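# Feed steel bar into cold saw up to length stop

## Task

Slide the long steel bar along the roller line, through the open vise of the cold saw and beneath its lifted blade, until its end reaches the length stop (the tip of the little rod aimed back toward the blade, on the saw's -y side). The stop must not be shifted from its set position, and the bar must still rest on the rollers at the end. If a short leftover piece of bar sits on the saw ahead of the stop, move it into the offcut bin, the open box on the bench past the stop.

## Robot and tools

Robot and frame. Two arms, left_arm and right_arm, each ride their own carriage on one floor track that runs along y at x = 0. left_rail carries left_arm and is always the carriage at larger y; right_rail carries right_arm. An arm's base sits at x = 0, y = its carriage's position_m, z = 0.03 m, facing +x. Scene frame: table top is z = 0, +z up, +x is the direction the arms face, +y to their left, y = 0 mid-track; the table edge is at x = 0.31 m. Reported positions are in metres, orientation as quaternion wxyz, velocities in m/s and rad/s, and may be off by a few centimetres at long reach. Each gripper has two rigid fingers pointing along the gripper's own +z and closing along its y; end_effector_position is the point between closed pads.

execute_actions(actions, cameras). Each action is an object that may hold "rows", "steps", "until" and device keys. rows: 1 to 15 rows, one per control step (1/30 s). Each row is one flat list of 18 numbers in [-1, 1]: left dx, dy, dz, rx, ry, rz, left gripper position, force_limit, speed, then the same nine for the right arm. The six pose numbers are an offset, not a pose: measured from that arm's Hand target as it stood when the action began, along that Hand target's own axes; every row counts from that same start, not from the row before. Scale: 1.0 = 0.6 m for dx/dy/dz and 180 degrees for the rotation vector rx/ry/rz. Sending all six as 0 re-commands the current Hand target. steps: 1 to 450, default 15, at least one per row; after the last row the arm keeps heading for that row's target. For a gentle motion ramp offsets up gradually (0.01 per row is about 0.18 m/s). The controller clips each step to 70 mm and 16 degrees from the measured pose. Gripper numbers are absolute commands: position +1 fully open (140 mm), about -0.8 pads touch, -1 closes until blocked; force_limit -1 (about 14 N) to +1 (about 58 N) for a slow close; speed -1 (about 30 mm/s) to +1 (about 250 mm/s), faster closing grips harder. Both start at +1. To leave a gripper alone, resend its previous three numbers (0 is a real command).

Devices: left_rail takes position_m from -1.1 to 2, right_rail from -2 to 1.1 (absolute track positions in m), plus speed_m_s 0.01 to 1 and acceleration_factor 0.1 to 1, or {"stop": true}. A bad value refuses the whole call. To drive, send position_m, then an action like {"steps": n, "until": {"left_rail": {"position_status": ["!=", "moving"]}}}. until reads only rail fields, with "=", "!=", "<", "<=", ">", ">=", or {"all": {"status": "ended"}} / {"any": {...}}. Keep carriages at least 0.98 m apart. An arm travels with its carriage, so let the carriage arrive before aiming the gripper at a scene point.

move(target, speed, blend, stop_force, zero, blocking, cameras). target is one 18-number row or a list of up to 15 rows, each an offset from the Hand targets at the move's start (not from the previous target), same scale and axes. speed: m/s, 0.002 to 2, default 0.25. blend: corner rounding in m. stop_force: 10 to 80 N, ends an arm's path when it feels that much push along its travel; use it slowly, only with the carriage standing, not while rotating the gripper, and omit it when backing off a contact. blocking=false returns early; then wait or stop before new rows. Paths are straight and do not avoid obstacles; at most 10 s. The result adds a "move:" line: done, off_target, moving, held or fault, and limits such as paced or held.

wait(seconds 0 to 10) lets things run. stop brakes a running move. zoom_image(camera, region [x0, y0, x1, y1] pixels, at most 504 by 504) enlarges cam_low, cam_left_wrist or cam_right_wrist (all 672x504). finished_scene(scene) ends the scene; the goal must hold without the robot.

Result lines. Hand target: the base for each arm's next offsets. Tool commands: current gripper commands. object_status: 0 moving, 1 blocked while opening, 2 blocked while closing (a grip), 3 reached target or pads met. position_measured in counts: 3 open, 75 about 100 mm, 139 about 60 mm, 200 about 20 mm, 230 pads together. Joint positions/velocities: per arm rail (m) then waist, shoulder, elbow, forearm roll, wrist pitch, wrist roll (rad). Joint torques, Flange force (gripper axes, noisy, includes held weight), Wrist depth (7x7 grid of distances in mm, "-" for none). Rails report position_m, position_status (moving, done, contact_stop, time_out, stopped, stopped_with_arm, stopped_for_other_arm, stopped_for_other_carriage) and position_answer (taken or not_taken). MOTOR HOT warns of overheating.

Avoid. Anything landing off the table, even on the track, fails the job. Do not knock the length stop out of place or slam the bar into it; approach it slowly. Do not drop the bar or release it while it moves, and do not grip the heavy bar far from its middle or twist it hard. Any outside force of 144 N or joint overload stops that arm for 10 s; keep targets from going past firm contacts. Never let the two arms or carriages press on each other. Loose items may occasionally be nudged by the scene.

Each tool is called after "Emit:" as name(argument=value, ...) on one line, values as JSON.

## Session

Emit:
move(target=[0,0,-0.1,0,0,-0.5,1,0,0,-0.945,0,-0.0917,0,0,0,1,0,0], speed=0.35)

Scene clock: 2.90 s.
left_arm: end_effector_position=(+0.6600, +0.9729, +0.5536) position_measured=3 object_status=3 end_effector_quat_wxyz=(+0.000, +0.707, +0.707, +0.000) | right_arm: end_effector_position=(+0.0930, -0.9803, +0.5487) position_measured=3 object_status=3 end_effector_quat_wxyz=(+0.000, +1.000, +0.000, +0.000)
Joint positions: left_arm=[0.973 -0.053 0.175 1.229 0 1.738 -0.053] | right_arm=[-0.98 -0.386 -0.74 1.865 0 2.016 1.185]
Joint torques (N m): left_arm=[-0.8 -59.32 -43.12 4.1 -0.95 0.27] | right_arm=[3.27 31.43 -40.3 3.72 -0.11 -0.04]
Flange force (N): left_arm=[0.8 -3.1 1.8] | right_arm=[0.0 0.0 0.0]
Wrist depth (mm): cam_left_wrist=[602 642 625 619 630 628 628 / 630 655 657 489 425 653 683 / 660 683 683 683 692 696 1459 / 687 687 710 732 712 715 1566 / - 143 747 502 507 134 1602 / - 816 795 627 644 810 101 / - 845 849 845 845 862 -] | cam_right_wrist=[- 399 560 581 573 586 621 / 401 377 406 396 596 635 666 / 719 382 429 387 654 - 131 / - 135 745 724 731 1514 115 / - 365 1796 1679 1742 1742 1755 / - 1914 1997 1963 1868 1980 1899 / - 2165 2185 2206 2227 2165 2165]
Hand target: left_arm +0.6600, +0.9729, +0.5537; +0.000, +0.707, +0.707, +0.000 | right_arm +0.0930, -0.9803, +0.5487; +0.000, +1.000, +0.000, +0.000
Off the commanded pose: left_arm 0.000 m, 0 deg | right_arm 0.000 m, 0 deg.
left_rail: position_m=0.973 position_status=done
right_rail: position_m=-0.980 position_status=done
move: done
camera_calibration:
cam_left_wrist: T_world_to_cam=[[0.998473, 0.055165, 0.00282852, -0.709316], [0.0523714, -0.961705, 0.269036, 0.767543], [0.0175616, -0.268477, -0.963126, 0.930042], [0, 0, 0, 1]] pos_world=[0.651703, 1.02697, 0.691257]
cam_right_wrist: T_world_to_cam=[[-0.0676217, -0.99771, 0.00115718, -0.962968], [-0.871663, 0.0596429, 0.486463, -0.149843], [-0.485418, 0.0318868, -0.8737, 0.692575], [0, 0, 0, 1]] pos_world=[0.140459, -0.97391, 0.679111]

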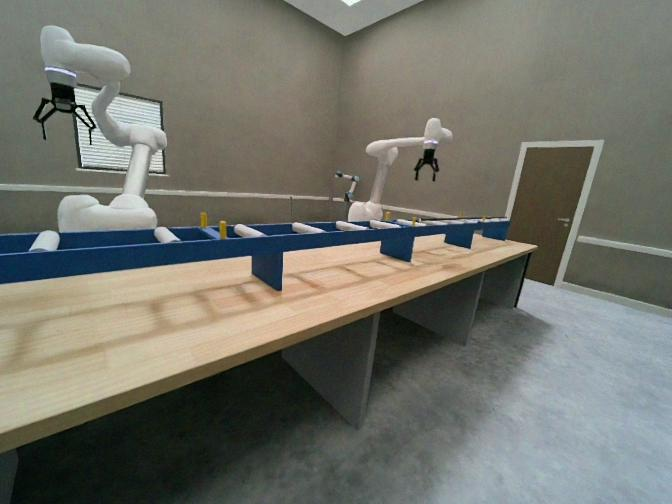

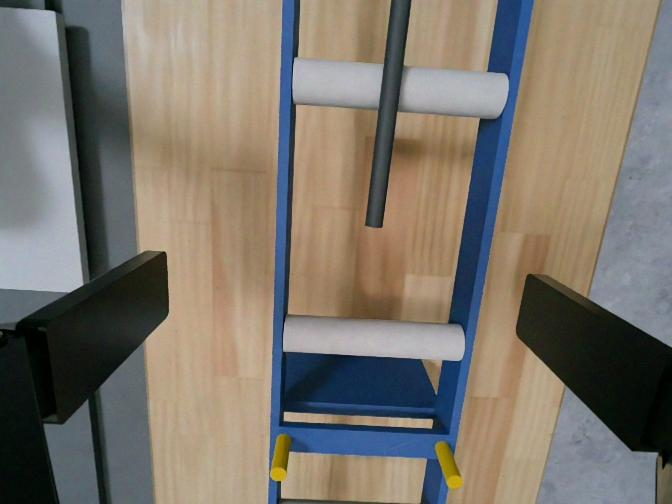

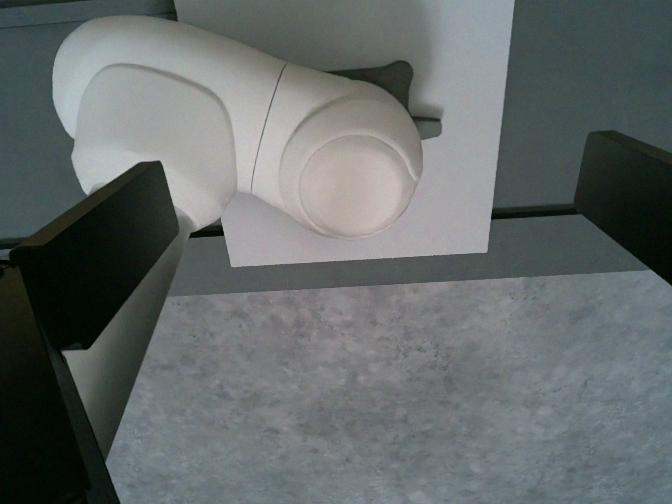

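Emit:
move(target=[0,0,0,0,0,0,1,0,0,0.378,0,0.147,0,0,0,1,0,0], speed=0.35, cameras=["cam_right_wrist"])

Emit:
execute_actions(actions=[{"right_rail":{"position_m":-1.98,"speed_m_s":0.7,"acceleration_factor":0.5},"left_rail":{"position_m":1.5,"speed_m_s":0.7,"acceleration_factor":0.5},"steps":200,"until":{"all":{"status":"ended"}}}])

Scene clock: 12.63 s.
left_arm: end_effector_position=(+0.6600, +0.9729, +0.5537) position_measured=3 object_status=3 end_effector_quat_wxyz=(+0.000, +0.707, +0.707, +0.000) | right_arm: end_effector_position=(+0.3197, -0.9803, +0.4605) position_measured=3 object_status=3 end_effector_quat_wxyz=(+0.000, +1.000, +0.000, +0.000)
Joint positions: left_arm=[0.973 -0.053 0.175 1.229 0 1.738 -0.053] | right_arm=[-0.98 -0.11 -0.397 1.899 0 1.64 1.461]
Joint torques (N m): left_arm=[-0.7 -59.6 -43.12 4.08 -0.91 0.26] | right_arm=[2.72 -1.45 -44.46 4.16 -0.17 0.02]
Flange force (N): left_arm=[0.6 -2.7 2.0] | right_arm=[-3.5 8.7 2.8]
Wrist depth (mm): cam_left_wrist=[609 630 628 623 623 634 642 / 625 647 657 438 426 655 676 / 653 692 681 678 698 687 1430 / 696 715 722 732 710 730 1555 / - 144 761 498 506 133 1602 / - 810 810 625 640 813 101 / - 856 842 859 842 869 -] | cam_right_wrist=[524 524 523 526 519 521 518 / 560 - - - 558 564 - / - - 582 581 579 575 131 / - 135 633 611 619 668 115 / - 456 462 475 679 735 - / - 420 435 414 735 1899 - / - 397 429 2068 1980 2087 2106]
Hand target: left_arm +0.6600, +0.9729, +0.5537; +0.000, +0.707, +0.707, +0.000 | right_arm +0.3198, -0.9803, +0.4605; +0.000, +1.000, +0.000, +0.000
Off the commanded pose: left_arm 0.000 m, 0 deg | right_arm 0.000 m, 0 deg.
left_rail: position_m=0.973 position_status=done
right_rail: position_m=-0.980 position_status=done
move: done
camera_calibration:
cam_right_wrist: T_world_to_cam=[[-0.0676765, -0.997707, 0.00105696, -0.947453], [-0.871745, 0.0596475, 0.486315, 0.0907432], [-0.485263, 0.0319907, -0.873783, 0.725739], [0, 0, 0, 1]] pos_world=[0.367159, -0.97391, 0.59101]
Images, in order (width x height): cam_right_wrist 672x504.

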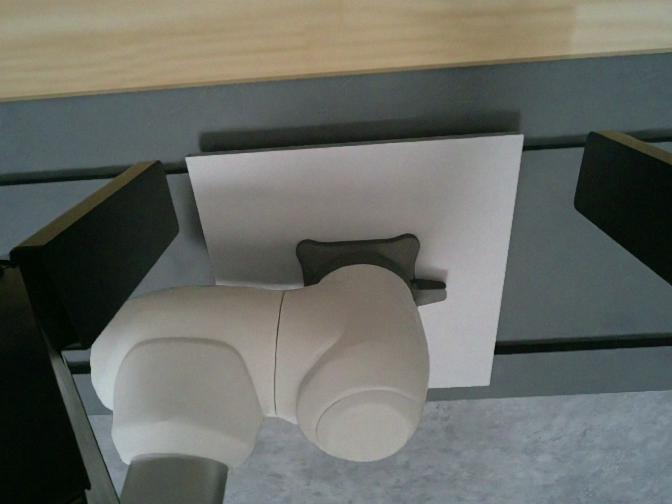

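Scene clock: 15.70 s.
left_arm: end_effector_position=(+0.6600, +1.4995, +0.5537) position_measured=3 object_status=3 end_effector_quat_wxyz=(+0.000, +0.707, +0.707, +0.000) | right_arm: end_effector_position=(+0.3198, -1.9805, +0.4605) position_measured=3 object_status=3 end_effector_quat_wxyz=(+0.000, +1.000, +0.000, +0.000)
Joint positions: left_arm=[1.5 -0.053 0.175 1.229 0 1.738 -0.053] | right_arm=[-1.98 -0.11 -0.397 1.898 0 1.64 1.461]
Joint torques (N m): left_arm=[-0.48 -59.53 -42.97 4.1 -1 0.26] | right_arm=[3.2 -1.67 -44.3 4.16 -0.15 -0.01]
Flange force (N): left_arm=[0.3 -2.6 1.1] | right_arm=[-2.7 10.4 2.5]
Wrist depth (mm): cam_left_wrist=[598 625 628 630 406 634 638 / 623 660 660 630 653 653 660 / 662 681 689 685 694 692 1439 / 687 715 720 712 497 717 1490 / - 144 766 761 753 133 118 / - 807 804 807 810 822 101 / - 842 845 829 822 859 -] | cam_right_wrist=[522 523 519 526 523 526 518 / 560 - - - 572 591 1232 / - - 585 576 579 578 131 / - 125 628 610 619 649 115 / - 455 463 461 660 1716 1667 / - 419 437 418 442 1716 1729 / - 399 442 2050 2087 2227 2032]
Hand target: left_arm +0.6600, +1.4995, +0.5537; +0.000, +0.707, +0.707, +0.000 | right_arm +0.3198, -1.9805, +0.4605; +0.000, +1.000, +0.000, +0.000
Tool commands: left_gripper/position=+1.0 left_gripper/force_limit=+0.0 left_gripper/speed=+0.0 right_gripper/position=+1.0 right_gripper/force_limit=+0.0 right_gripper/speed=+0.0
Off the commanded pose: left_arm 0.000 m, 0 deg | right_arm 0.000 m, 0 deg.
left_rail: position_m=1.500 speed_m_s=0.70 position_status=done
right_rail: position_m=-1.980 speed_m_s=0.70 position_status=done
camera_calibration:
cam_left_wrist: T_world_to_cam=[[0.998473, 0.055165, 0.00282852, -0.738366], [0.0523714, -0.961705, 0.269036, 1.27398], [0.0175616, -0.268477, -0.963126, 1.07142], [0, 0, 0, 1]] pos_world=[0.651703, 1.55357, 0.691257]
cam_right_wrist: T_world_to_cam=[[-0.0676731, -0.997707, 0.00106339, -1.94536], [-0.871703, 0.0596448, 0.486392, 0.150472], [-0.48534, 0.0319887, -0.87374, 0.757697], [0, 0, 0, 1]] pos_world=[0.367259, -1.97411, 0.59091]

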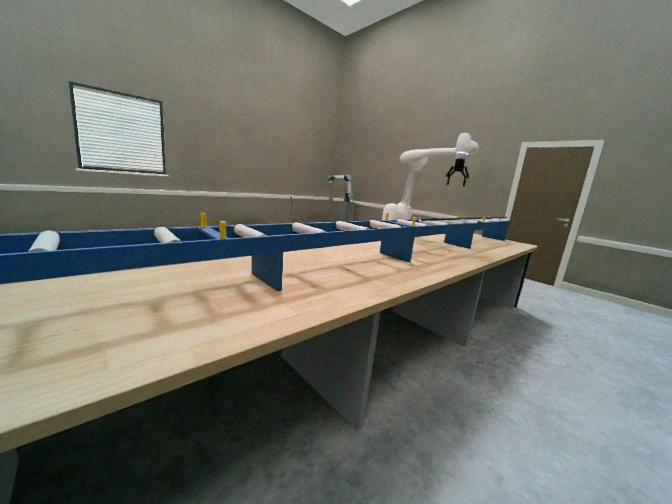

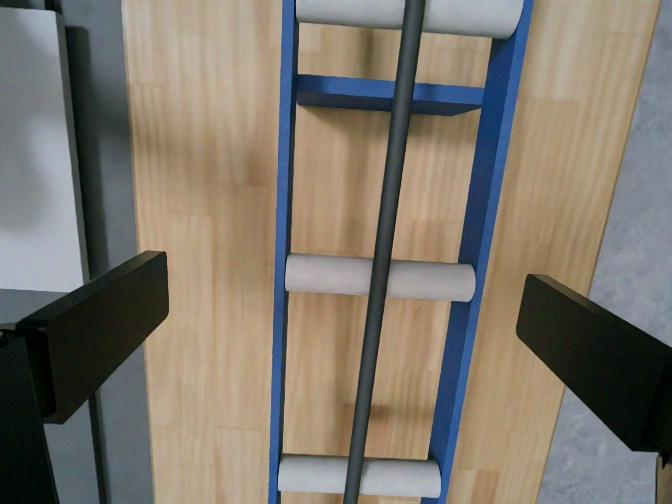

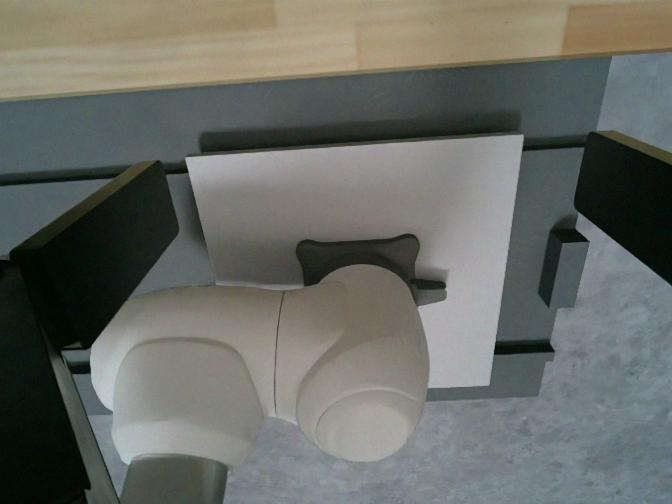

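Emit:
execute_actions(actions=[{"left_rail":{"position_m":2.0},"steps":120,"until":{"left_rail":{"position_status":["!=","moving"]}}}], cameras=["cam_left_wrist"])

Emit:
move(target=[0,-0.12,0.2,0,0,0,1,0,0,0.6,-0.0333,-0.25,0,0,0.5,1,0,0], speed=0.35)

Scene clock: 40.77 s.
left_arm: end_effector_position=(+0.6600, +1.9995, +0.5537) position_measured=3 object_status=3 end_effector_quat_wxyz=(+0.000, +0.707, +0.707, +0.000) | right_arm: end_effector_position=(+0.3198, -1.9805, +0.4605) position_measured=3 object_status=3 end_effector_quat_wxyz=(+0.000, +1.000, +0.000, +0.000)
Joint positions: left_arm=[2 -0.053 0.175 1.229 0 1.738 -0.053] | right_arm=[-1.98 -0.11 -0.397 1.899 0 1.64 1.461]
Joint torques (N m): left_arm=[-0.81 -59.68 -42.98 4.06 -0.9 0.25] | right_arm=[2.82 -2.17 -44.35 4.12 -0.19 -0.02]
Flange force (N): left_arm=[0.8 -2.3 1.5] | right_arm=[-2.4 8.7 2.5]
Wrist depth (mm): cam_left_wrist=[605 627 628 627 625 625 636 / 617 657 653 660 646 660 666 / 660 692 678 458 450 701 1490 / 689 710 725 725 708 720 1522 / - 143 755 489 495 134 1639 / - 786 804 538 553 798 101 / - 856 849 852 856 866 -] | cam_right_wrist=[521 522 519 523 519 519 517 / 557 - 566 - 550 - 1232 / 623 - 576 576 579 576 131 / - 126 608 616 618 600 115 / - 452 465 463 687 726 1631 / - 421 436 418 735 1810 1768 / - 398 1930 2106 1997 2165 -]
Hand target: left_arm +0.6600, +1.9995, +0.5537; +0.000, +0.707, +0.707, +0.000 | right_arm +0.3198, -1.9805, +0.4605; +0.000, +1.000, +0.000, +0.000
Tool commands: left_gripper/position=+1.0 left_gripper/force_limit=+0.0 left_gripper/speed=+0.0 right_gripper/position=+1.0 right_gripper/force_limit=+0.0 right_gripper/speed=+0.0
Off the commanded pose: left_arm 0.000 m, 0 deg | right_arm 0.000 m, 0 deg.
left_rail: position_m=2.000 speed_m_s=0.70 position_status=done
right_rail: position_m=-1.980 speed_m_s=0.70 position_status=done
camera_calibration:
cam_left_wrist: T_world_to_cam=[[0.998473, 0.055165, 0.00282852, -0.765949], [0.0523714, -0.961705, 0.269036, 1.75483], [0.0175616, -0.268477, -0.963126, 1.20566], [0, 0, 0, 1]] pos_world=[0.651703, 2.05357, 0.691257]
Images, in order (width x height): cam_left_wrist 672x504.

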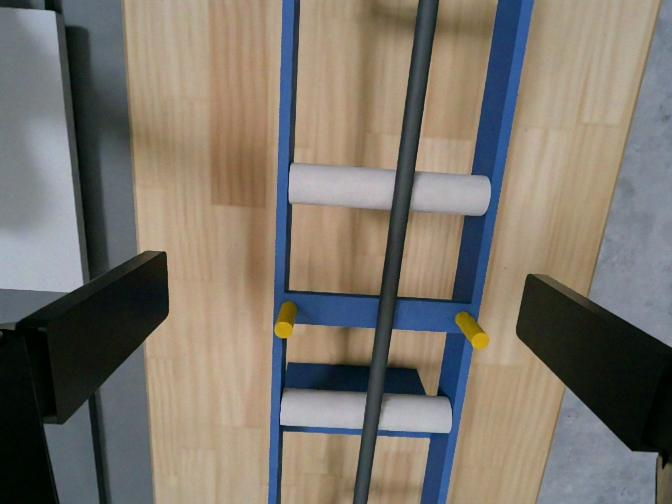

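Scene clock: 43.50 s.
left_arm: end_effector_position=(+0.5880, +1.9995, +0.4337) position_measured=3 object_status=3 end_effector_quat_wxyz=(+0.000, +0.707, +0.707, +0.000) | right_arm: end_effector_position=(+0.6797, -1.9605, +0.6105) position_measured=3 object_status=3 end_effector_quat_wxyz=(+0.000, +0.707, -0.707, +0.000)
Joint positions: left_arm=[2 -0.06 0.047 1.588 0 1.507 -0.06] | right_arm=[-1.98 -0.022 0.232 1.054 0 1.856 3.119]
Joint torques (N m): left_arm=[-0.89 -46.74 -43.43 4.13 -0.91 0.36] | right_arm=[2.8 -62.06 -42.64 3.95 -0.1 -0.07]
Flange force (N): left_arm=[1.1 -3.4 0.4] | right_arm=[4.5 9.9 5.2]
Wrist depth (mm): cam_left_wrist=[484 499 517 516 521 517 354 / 504 545 539 542 543 537 349 / 538 570 564 565 338 330 344 / 565 585 592 600 597 332 390 / - 143 627 619 621 140 386 / - 640 660 617 617 419 101 / - 715 698 553 413 419 -] | cam_right_wrist=[670 660 635 445 643 651 628 / 1413 711 473 458 691 702 666 / 1504 735 - 514 731 760 131 / - 127 - 552 802 783 114 / - 409 600 588 629 861 - / - 367 - - 998 1016 1025 / - - 295 275 1068 1182 -]
Hand target: left_arm +0.5880, +1.9995, +0.4337; +0.000, +0.707, +0.707, +0.000 | right_arm +0.6798, -1.9606, +0.6105; +0.000, +0.707, -0.707, +0.000
Off the commanded pose: left_arm 0.000 m, 0 deg | right_arm 0.000 m, 0 deg.
left_rail: position_m=2.000 speed_m_s=0.70 position_status=done
right_rail: position_m=-1.980 speed_m_s=0.70 position_status=done
move: done
camera_calibration:
cam_left_wrist: T_world_to_cam=[[0.998473, 0.055165, 0.00282852, -0.693719], [0.0523714, -0.961705, 0.269036, 1.79088], [0.0175616, -0.268477, -0.963126, 1.09135], [0, 0, 0, 1]] pos_world=[0.579703, 2.05357, 0.571257]
cam_right_wrist: T_world_to_cam=[[-0.997707, 0.0676731, 0.00106339, 0.819714], [0.0596448, 0.871703, 0.486392, 1.34904], [0.0319887, 0.48534, -0.87374, 1.59996], [0, 0, 0, 1]] pos_world=[0.68619, -2.00796, 0.74091]

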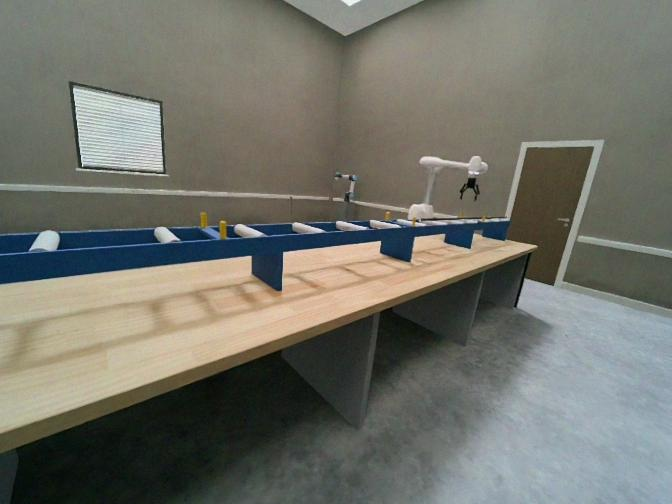

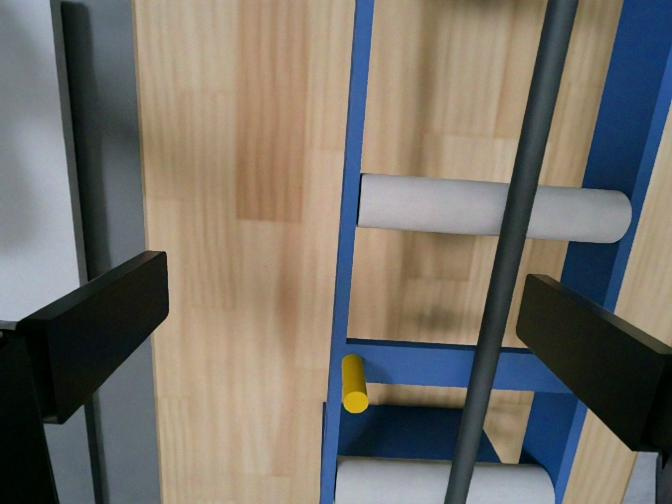

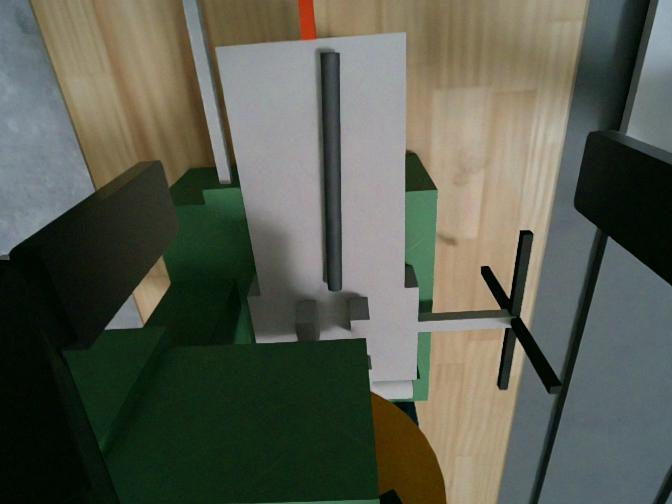

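Emit:
move(target=[-0.1825,0.2262,0.1395,0,0,0.0079,-0.1,0,0,-0.151,-0.039,0.351,0.0041,-0.1392,0.0187,-0.1,0,0], speed=0.25)

Scene clock: 58.53 s.
left_arm: end_effector_position=(+0.7237, +1.8900, +0.3500) position_measured=141 object_status=3 end_effector_quat_wxyz=(+0.000, +0.716, +0.698, +0.000) | right_arm: end_effector_position=(+0.7032, -1.8699, +0.3999) position_measured=141 object_status=3 end_effector_quat_wxyz=(-0.158, +0.669, -0.711, -0.149)
Joint positions: left_arm=[2 -0.198 0.295 1.444 0 1.403 -0.173] | right_arm=[-1.98 -0.094 0.231 1.492 0.441 1.447 3.046]
Joint torques (N m): left_arm=[-0.72 -72.41 -43.23 4.06 -0.89 0.3] | right_arm=[2.9 -64.51 -43.75 4.82 -0.01 -0.05]
Flange force (N): left_arm=[1.0 -2.5 0.9] | right_arm=[4.4 6.0 -1.0]
Wrist depth (mm): cam_left_wrist=[439 218 215 212 215 219 447 / 457 271 456 453 466 259 464 / 478 273 484 472 484 281 486 / 500 257 491 257 498 301 515 / 523 200 117 265 136 225 542 / - - 495 474 479 - - / - - 292 296 295 - -] | cam_right_wrist=[469 249 244 237 247 324 492 / 357 350 281 279 284 536 572 / 1691 410 134 324 323 631 494 / 1839 - 111 395 379 - 76 / - - - 534 518 - - / - - - 226 224 - - / - - - 207 205 - -]
Hand target: left_arm +0.7237, +1.8900, +0.3500; +0.000, +0.716, +0.698, +0.000 | right_arm +0.7032, -1.8700, +0.3999; -0.158, +0.669, -0.711, -0.149
Off the commanded pose: left_arm 0.000 m, 0 deg | right_arm 0.000 m, 0 deg.
left_rail: position_m=2.000 speed_m_s=0.70 position_status=done
right_rail: position_m=-1.980 speed_m_s=0.70 position_status=done
move: done
camera_calibration:
cam_left_wrist: T_world_to_cam=[[0.999533, 0.0304348, 0.00283644, -0.777015], [0.028549, -0.96268, 0.269133, 1.72008], [0.0109216, -0.268926, -0.963099, 0.984617], [0, 0, 0, 1]] pos_world=[0.716792, 1.94433, 0.487557]
cam_right_wrist: T_world_to_cam=[[-0.992298, 0.120243, 0.0297636, 0.920152], [0.0944463, 0.578942, 0.809881, 0.669835], [0.0801515, 0.806454, -0.585839, 1.82273], [0, 0, 0, 1]] pos_world=[0.703707, -1.96839, 0.497953]

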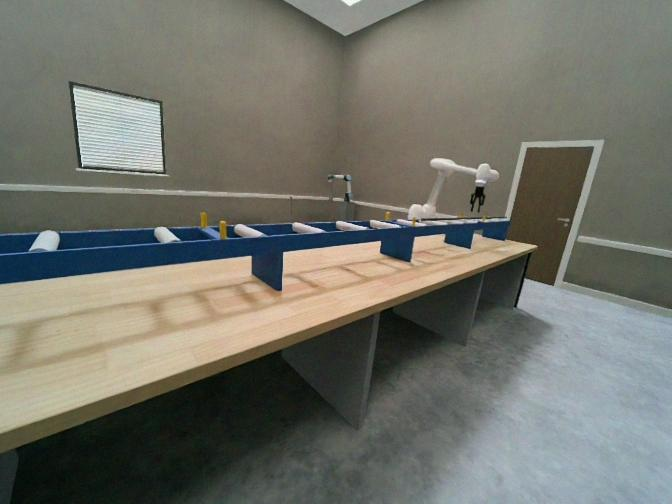

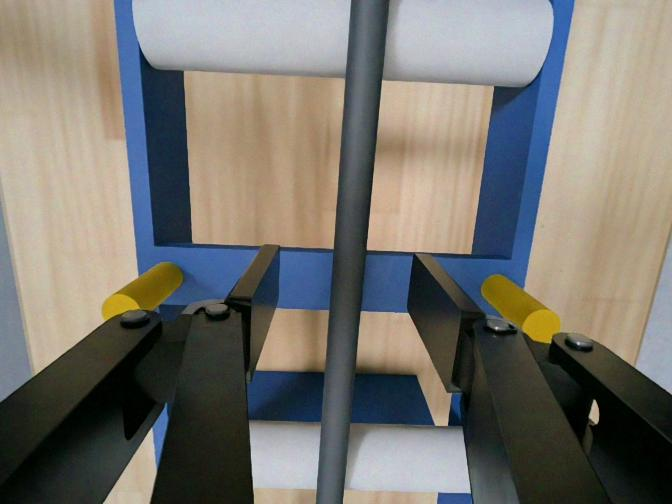

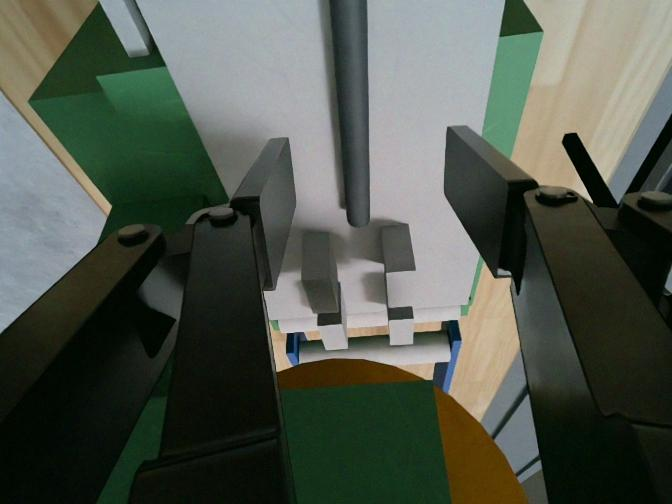

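Emit:
move(target=[0.0583,0,0.109,0,0,0,-0.3,0,-0.5,0.01,0.0026,0.179,0,0,0,-0.35,0,0], speed=0.12)

Emit:
move(target=[0,0,0,0,0,0,-0.3,0,-0.5,0.0176,0,0.0378,0,0,0,-0.35,0,0], speed=0.012, stop_force=10)

Scene clock: 74.67 s.
left_arm: end_effector_position=(+0.7246, +1.9249, +0.2846) position_measured=167 object_status=3 end_effector_quat_wxyz=(+0.000, +0.716, +0.698, +0.000) | right_arm: end_effector_position=(+0.7040, -1.8299, +0.3001) position_measured=173 object_status=3 end_effector_quat_wxyz=(-0.158, +0.669, -0.711, -0.149)
Joint positions: left_arm=[2 -0.151 0.313 1.54 0 1.289 -0.126] | right_arm=[-1.98 -0.036 0.27 1.627 0.46 1.267 3.021]
Joint torques (N m): left_arm=[-0.74 -72.64 -41.86 3.97 -0.88 0.32] | right_arm=[2.69 -66.87 -42.72 4.54 0.07 -0.05]
Flange force (N): left_arm=[0.5 -1.2 1.0] | right_arm=[4.1 6.9 -1.9]
Wrist depth (mm): cam_left_wrist=[157 157 157 157 160 161 165 / 167 168 168 150 162 165 172 / 181 237 416 155 414 237 419 / 188 262 432 161 433 234 438 / 450 224 109 169 122 216 464 / - - - 202 - - 486 / - - - 192 - - -] | cam_right_wrist=[- 144 142 131 147 147 387 / - 167 169 160 169 167 461 / - 198 191 174 138 197 509 / - - - 225 247 - - / - - - 300 - - - / - - - 415 - - - / - - - 799 - - -]
Hand target: left_arm +0.7246, +1.9249, +0.2846; +0.000, +0.716, +0.698, +0.000 | right_arm +0.7040, -1.8299, +0.3000; -0.158, +0.669, -0.711, -0.149
Off the commanded pose: left_arm 0.000 m, 0 deg | right_arm 0.000 m, 0 deg.
left_rail: position_m=2.000 speed_m_s=0.70 position_status=done
right_rail: position_m=-1.980 speed_m_s=0.70 position_status=done
move: done
camera_calibration:
cam_left_wrist: T_world_to_cam=[[0.999536, 0.0303399, 0.0028669, -0.778518], [0.0284518, -0.962742, 0.26892, 1.77154], [0.0109191, -0.268714, -0.963158, 0.930614], [0, 0, 0, 1]] pos_world=[0.717592, 1.97923, 0.422157]
cam_right_wrist: T_world_to_cam=[[-0.992289, 0.120302, 0.0298431, 0.919181], [0.0945446, 0.578929, 0.809878, 0.727335], [0.080153, 0.806455, -0.585838, 1.73194], [0, 0, 0, 1]] pos_world=[0.704507, -1.92839, 0.398153]

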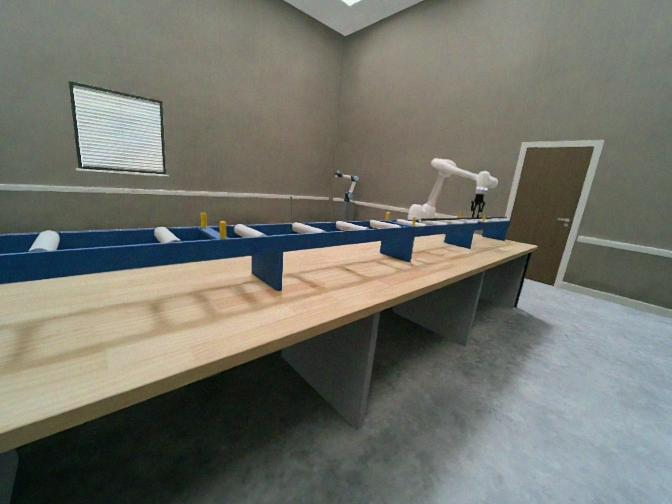

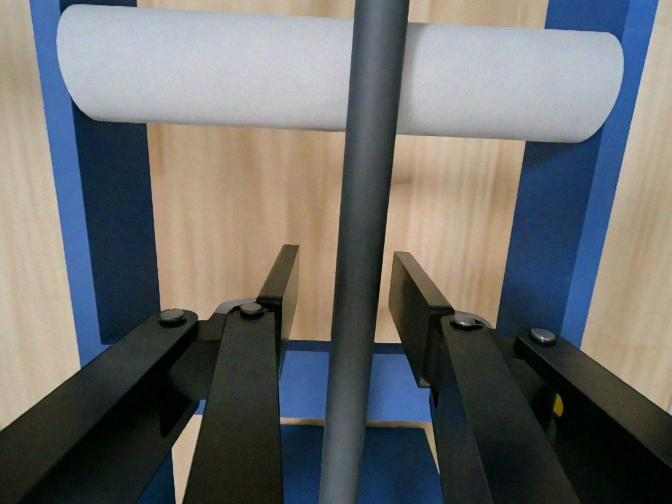

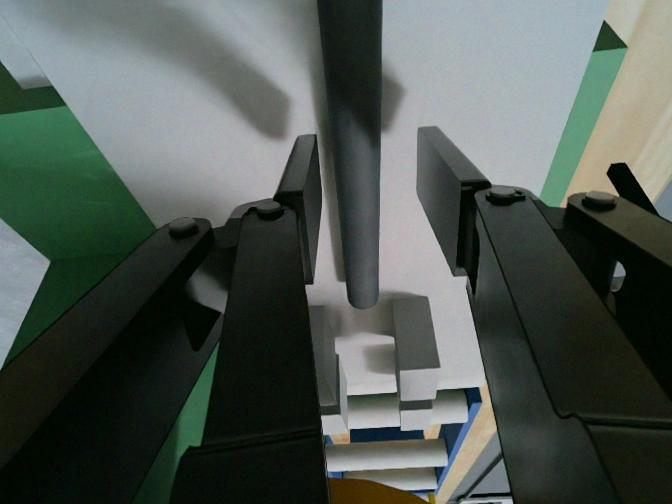

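Scene clock: 76.73 s.
left_arm: end_effector_position=(+0.7246, +1.9249, +0.2846) position_measured=167 object_status=3 end_effector_quat_wxyz=(+0.000, +0.716, +0.698, +0.000) | right_arm: end_effector_position=(+0.7040, -1.8298, +0.2823) position_measured=173 object_status=3 end_effector_quat_wxyz=(-0.158, +0.669, -0.711, -0.149)
Joint positions: left_arm=[2 -0.151 0.313 1.54 0 1.289 -0.126] | right_arm=[-1.98 -0.036 0.279 1.648 0.464 1.239 3.006]
Joint torques (N m): left_arm=[-0.61 -73.01 -41.89 3.97 -0.88 0.25] | right_arm=[7.46 -51.09 -32.16 4.06 -1.59 -0.02]
Flange force (N): left_arm=[0.6 -1.4 0.5] | right_arm=[1.2 10.2 -26.3]
Wrist depth (mm): cam_left_wrist=[156 157 157 157 160 162 165 / 168 169 168 149 162 166 172 / 181 237 418 155 419 238 419 / 188 260 433 161 435 234 439 / 452 225 109 169 122 217 470 / - - - 202 - - 486 / - - - 193 - - -] | cam_right_wrist=[127 124 128 113 130 130 358 / 143 147 154 133 150 157 236 / 186 174 169 150 137 167 482 / - - - 189 218 - - / - - - 250 268 - - / - - - 343 - - - / - - - 796 - - -]
Hand target: left_arm +0.7246, +1.9249, +0.2846; +0.000, +0.716, +0.698, +0.000 | right_arm +0.7040, -1.8298, +0.2823; -0.158, +0.669, -0.711, -0.149 (not the last commanded pose)
Off the commanded pose: left_arm 0.000 m, 0 deg | right_arm 0.007 m, 0 deg.
left_rail: position_m=2.000 speed_m_s=0.70 position_status=done
right_rail: position_m=-1.980 speed_m_s=0.70 position_status=done
move: contact (right_arm)
camera_calibration:
cam_left_wrist: T_world_to_cam=[[0.999537, 0.0303136, 0.00276871, -0.778426], [0.0284515, -0.96271, 0.269035, 1.77143], [0.0108209, -0.268832, -0.963126, 0.930904], [0, 0, 0, 1]] pos_world=[0.717592, 1.97923, 0.422157]
cam_right_wrist: T_world_to_cam=[[-0.992308, 0.120179, 0.0297021, 0.919531], [0.0943481, 0.578841, 0.809964, 0.741629], [0.0801482, 0.806536, -0.585727, 1.72155], [0, 0, 0, 1]] pos_world=[0.704507, -1.92829, 0.380353]

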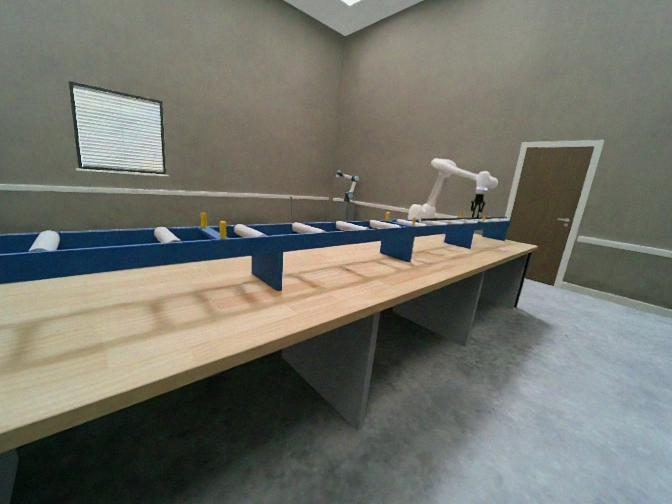

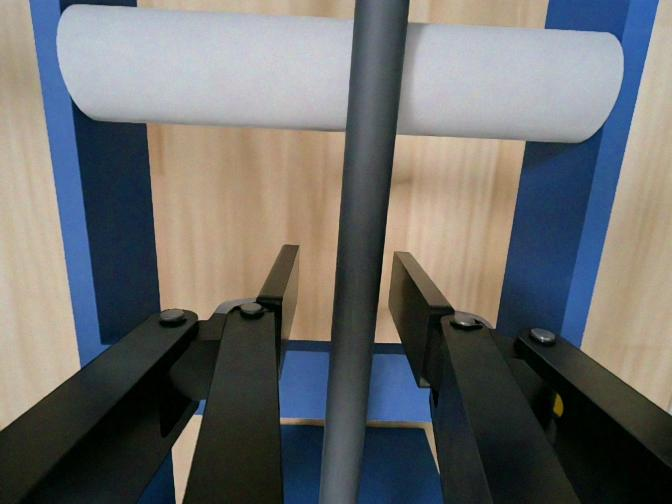

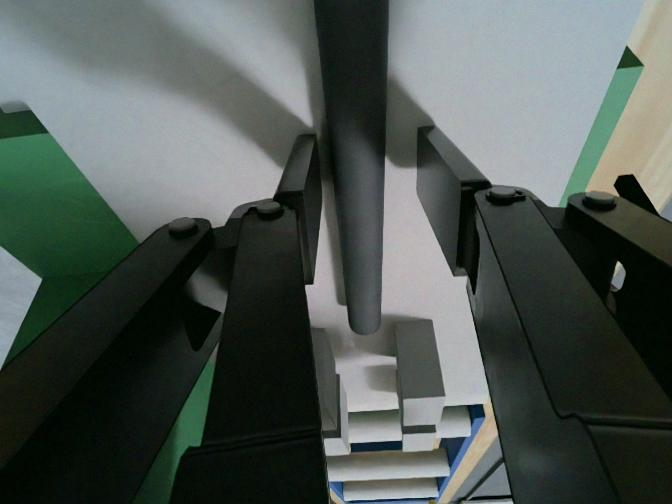

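Emit:
move(target=[[0,0.0133,0,0,0,0,-0.3,0,-0.5,-0.0011,-0.0067,-0.0023,0,0,0,-0.35,0,0],[0,0.0133,0,0,0,0,-1,1,-1,-0.0011,-0.0067,-0.0023,0,0,0,-1,0.1,-1]], speed=0.05)

Scene clock: 87.80 s.
left_arm: end_effector_position=(+0.7325, +1.9247, +0.2846) position_measured=204 object_status=0 end_effector_quat_wxyz=(+0.000, +0.716, +0.698, +0.000) | right_arm: end_effector_position=(+0.7080, -1.8301, +0.2839) position_measured=203 object_status=2 end_effector_quat_wxyz=(-0.158, +0.669, -0.711, -0.149)
Joint positions: left_arm=[2 -0.149 0.325 1.523 0 1.294 -0.124] | right_arm=[-1.98 -0.036 0.285 1.638 0.464 1.244 3.008]
Joint torques (N m): left_arm=[-0.79 -64.17 -38.71 4.19 -3.37 0.15] | right_arm=[4.43 -61.35 -38.33 4.32 -0.73 0.35]
Flange force (N): left_arm=[1.5 -8.4 -11.3] | right_arm=[3.1 8.4 -11.6]
Wrist depth (mm): cam_left_wrist=[156 156 157 139 161 161 166 / 167 169 168 148 166 166 394 / 184 407 415 154 416 209 420 / 188 429 439 159 440 218 437 / 199 225 104 166 118 203 470 / - - - 176 - - 487 / - - - - - - -] | cam_right_wrist=[128 125 130 115 131 131 132 / 144 155 150 141 147 158 428 / - 176 171 152 157 174 487 / 295 - - 180 - - - / - - - 246 - - - / - - - - - - - / - - - - - - -]
Hand target: left_arm +0.7325, +1.9247, +0.2846; +0.000, +0.716, +0.698, +0.000 | right_arm +0.7080, -1.8300, +0.2838; -0.158, +0.669, -0.711, -0.149
Off the commanded pose: left_arm 0.000 m, 0 deg | right_arm 0.000 m, 0 deg.
left_rail: position_m=2.000 speed_m_s=0.70 position_status=done
right_rail: position_m=-1.980 speed_m_s=0.70 position_status=done
move: done
camera_calibration:
cam_left_wrist: T_world_to_cam=[[0.999536, 0.0303391, 0.00286532, -0.786506], [0.0284501, -0.962709, 0.269038, 1.77101], [0.0109209, -0.268831, -0.963125, 0.93069], [0, 0, 0, 1]] pos_world=[0.725592, 1.97903, 0.422157]
cam_right_wrist: T_world_to_cam=[[-0.992309, 0.120174, 0.0296913, 0.92357], [0.0943428, 0.578907, 0.809918, 0.740211], [0.0801428, 0.806489, -0.585792, 1.72226], [0, 0, 0, 1]] pos_world=[0.708607, -1.92849, 0.381953]

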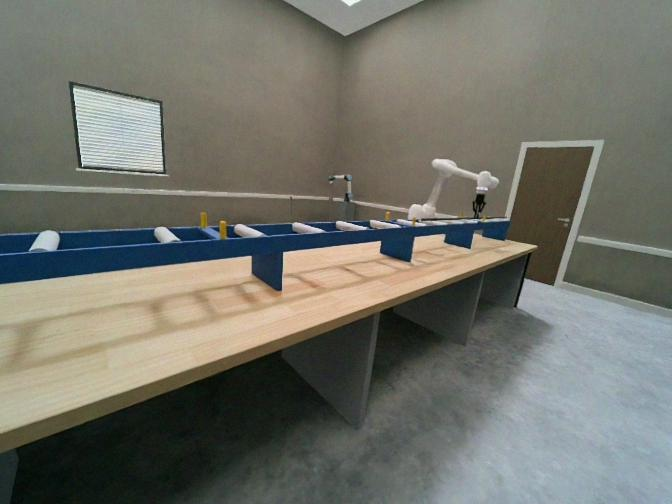

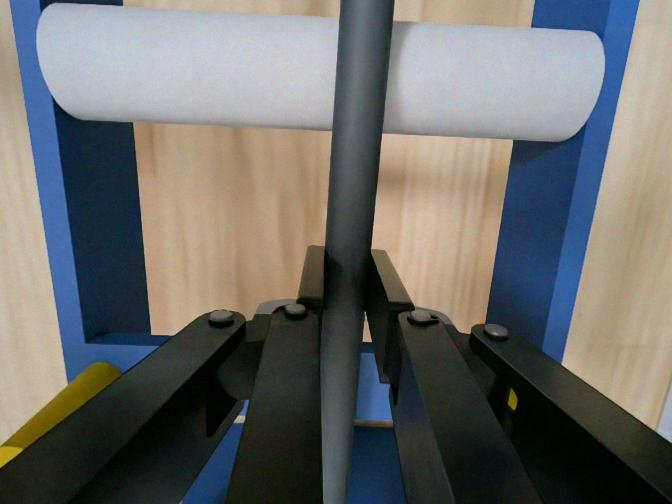

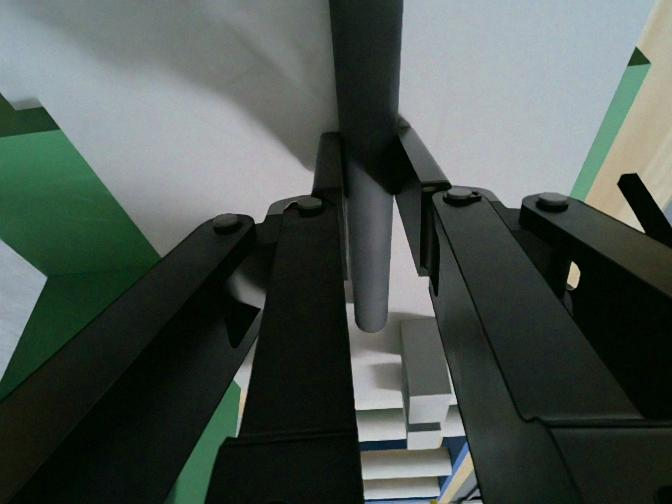

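Emit:
move(target=[0,0,-0.0083,0,0,0,-1,1,-1,-0.0211,0,-0.0453,0,0,0,-1,0.1,-1], speed=0.03)

Scene clock: 94.77 s.
left_arm: end_effector_position=(+0.7325, +1.9247, +0.2895) position_measured=204 object_status=2 end_effector_quat_wxyz=(+0.000, +0.716, +0.698, +0.000) | right_arm: end_effector_position=(+0.7080, -1.8301, +0.3138) position_measured=203 object_status=2 end_effector_quat_wxyz=(-0.158, +0.669, -0.711, -0.149)
Joint positions: left_arm=[2 -0.149 0.323 1.517 0 1.302 -0.124] | right_arm=[-1.98 -0.036 0.269 1.602 0.457 1.29 3.032]
Joint torques (N m): left_arm=[-0.53 -106.39 -66.09 3.77 -0.94 0.21] | right_arm=[2.81 -71.75 -46.83 5.47 0.12 -0.01]
Flange force (N): left_arm=[0.7 -2.9 44.7] | right_arm=[7.5 7.5 4.4]
Wrist depth (mm): cam_left_wrist=[160 161 161 139 166 168 387 / 173 172 171 147 166 169 401 / 184 410 422 153 425 222 423 / 197 259 444 159 447 218 446 / 453 226 104 166 122 216 470 / - - - 176 - - 494 / - - - - - - -] | cam_right_wrist=[166 162 154 117 160 165 408 / - 183 189 149 180 187 479 / 305 295 - 150 157 221 530 / 350 - - 179 - - - / - - - - - - - / - - - - - - - / - - - - - - -]
Hand target: left_arm +0.7325, +1.9247, +0.2895; +0.000, +0.716, +0.698, +0.000 | right_arm +0.7080, -1.8301, +0.3138; -0.158, +0.669, -0.711, -0.149
Off the commanded pose: left_arm 0.000 m, 0 deg | right_arm 0.000 m, 0 deg.
left_rail: position_m=2.000 speed_m_s=0.70 position_status=done
right_rail: position_m=-1.980 speed_m_s=0.70 position_status=done
move: done
camera_calibration:
cam_left_wrist: T_world_to_cam=[[0.999534, 0.0304101, 0.00274314, -0.786608], [0.0285514, -0.962707, 0.269037, 1.76961], [0.0108223, -0.268833, -0.963126, 0.935485], [0, 0, 0, 1]] pos_world=[0.725592, 1.97903, 0.427057]
cam_right_wrist: T_world_to_cam=[[-0.992299, 0.120233, 0.0297708, 0.922768], [0.0944411, 0.578894, 0.809915, 0.715959], [0.0801443, 0.80649, -0.585791, 1.73985], [0, 0, 0, 1]] pos_world=[0.708607, -1.92859, 0.411853]

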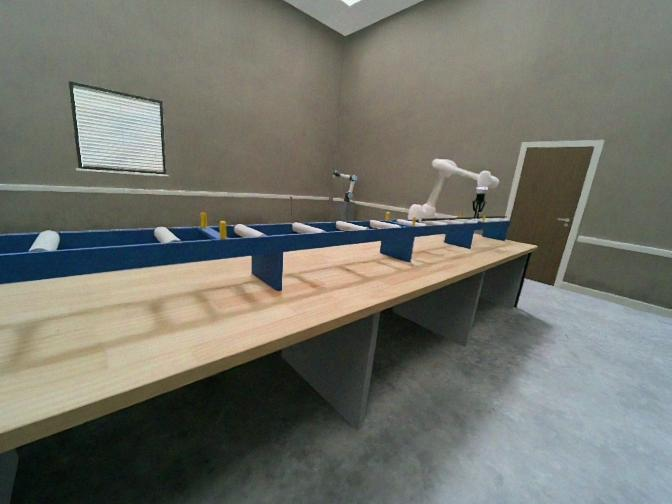

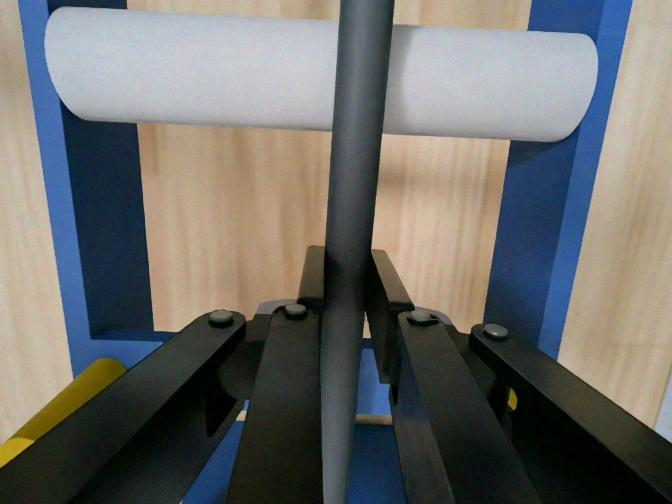

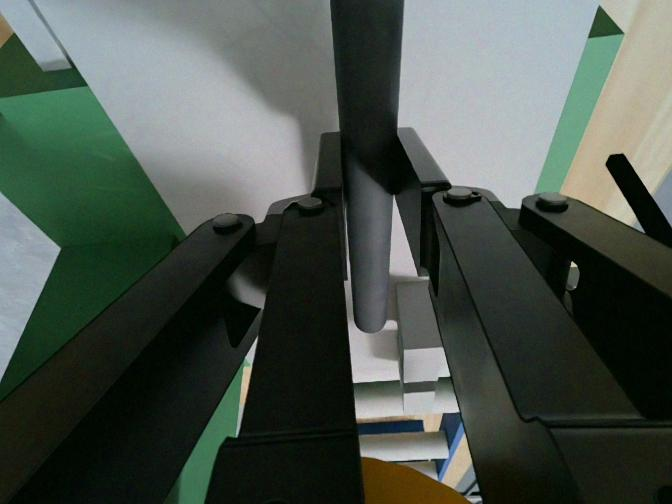

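Emit:
move(target=[[-0.0006,-0.0242,0,0,0,-0.0079,-1,1,-1,-0.0121,-0.002,-0.1047,0,0,0,-1,0.1,-1],[-0.0006,-0.0242,0,0,0,-0.0079,-1,1,-1,0.5031,-0.0593,-0.492,0,0.139,0,-1,0.1,-1]], speed=[0.05,0.25], blend=[0.02,0])

Scene clock: 104.53 s.
left_arm: end_effector_position=(+0.7180, +1.9247, +0.2895) position_measured=204 object_status=2 end_effector_quat_wxyz=(+0.000, +0.707, +0.707, +0.000) | right_arm: end_effector_position=(+0.7198, -2.2300, +0.4533) position_measured=203 object_status=2 end_effector_quat_wxyz=(+0.000, +0.686, -0.728, +0.000)
Joint positions: left_arm=[2 -0.152 0.3 1.547 0 1.294 -0.152] | right_arm=[-1.98 -0.38 0.333 1.207 0.001 1.602 2.821]
Joint torques (N m): left_arm=[0.08 -103.77 -66.38 3.64 -1.19 -0.39] | right_arm=[2.75 -79.47 -48.6 3.96 -0.13 0.03]
Flange force (N): left_arm=[0.7 -2.6 45.2] | right_arm=[0.4 10.5 10.4]
Wrist depth (mm): cam_left_wrist=[168 160 161 140 167 174 171 / 393 175 173 148 169 169 173 / 416 222 421 153 422 252 199 / 437 243 440 158 445 246 446 / 460 213 104 165 118 215 467 / - - - 176 - - 490 / - - - - - - -] | cam_right_wrist=[513 514 516 112 531 510 509 / 557 560 548 132 543 552 552 / 605 602 591 150 157 592 603 / 1448 - - 179 - - - / - - - - - - - / - - - - - - - / - - - - - - -]
Hand target: left_arm +0.7180, +1.9247, +0.2895; +0.000, +0.707, +0.707, +0.000 | right_arm +0.7198, -2.2301, +0.4533; +0.000, +0.686, -0.728, +0.000
Off the commanded pose: left_arm 0.000 m, 0 deg | right_arm 0.000 m, 0 deg.
left_rail: position_m=2.000 speed_m_s=0.70 position_status=done
right_rail: position_m=-1.980 speed_m_s=0.70 position_status=done
move: done
camera_calibration:
cam_left_wrist: T_world_to_cam=[[0.998473, 0.055165, 0.00282852, -0.818992], [0.0523714, -0.961705, 0.269036, 1.75103], [0.0175616, -0.268477, -0.963126, 0.930129], [0, 0, 0, 1]] pos_world=[0.709703, 1.97887, 0.427057]
cam_right_wrist: T_world_to_cam=[[-0.9919, 0.127015, 0.00124657, 1.00608], [0.111529, 0.866188, 0.487113, 1.60808], [0.0607908, 0.483307, -0.873338, 1.56673], [0, 0, 0, 1]] pos_world=[0.723342, -2.2779, 0.583711]

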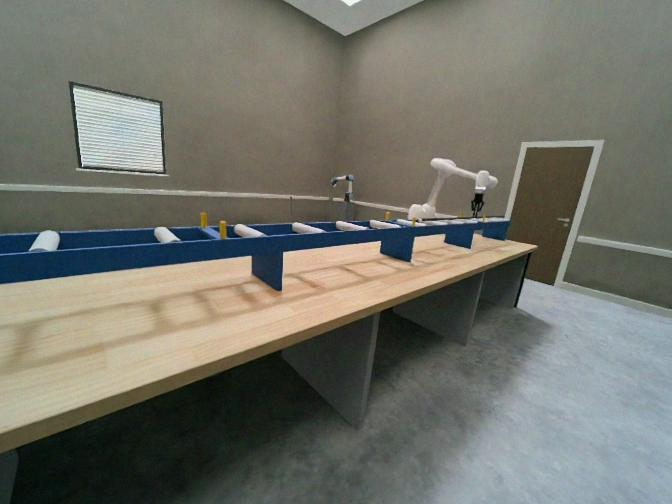

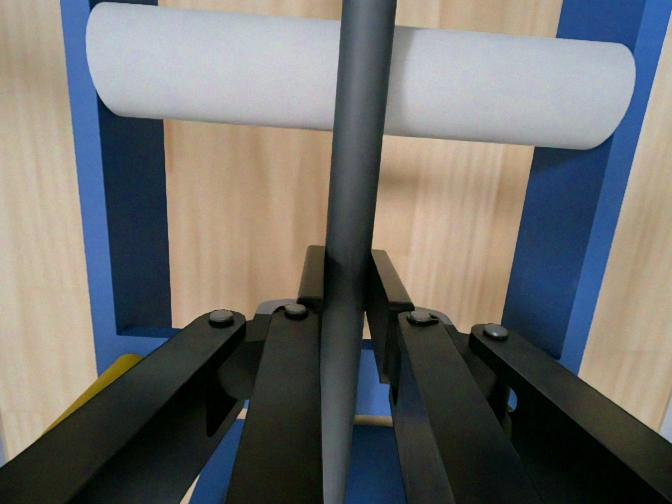

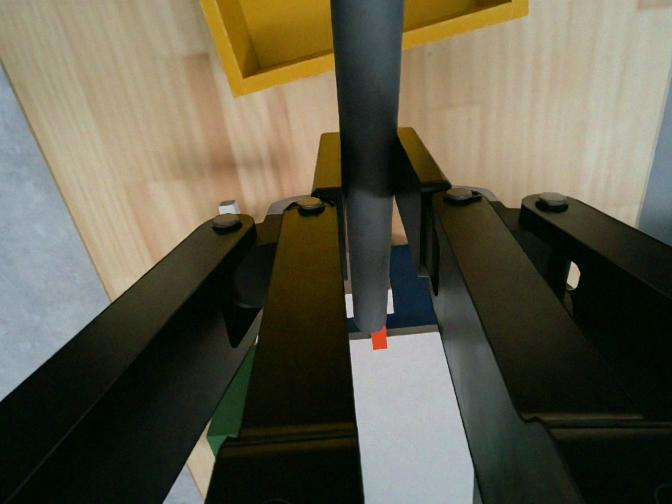

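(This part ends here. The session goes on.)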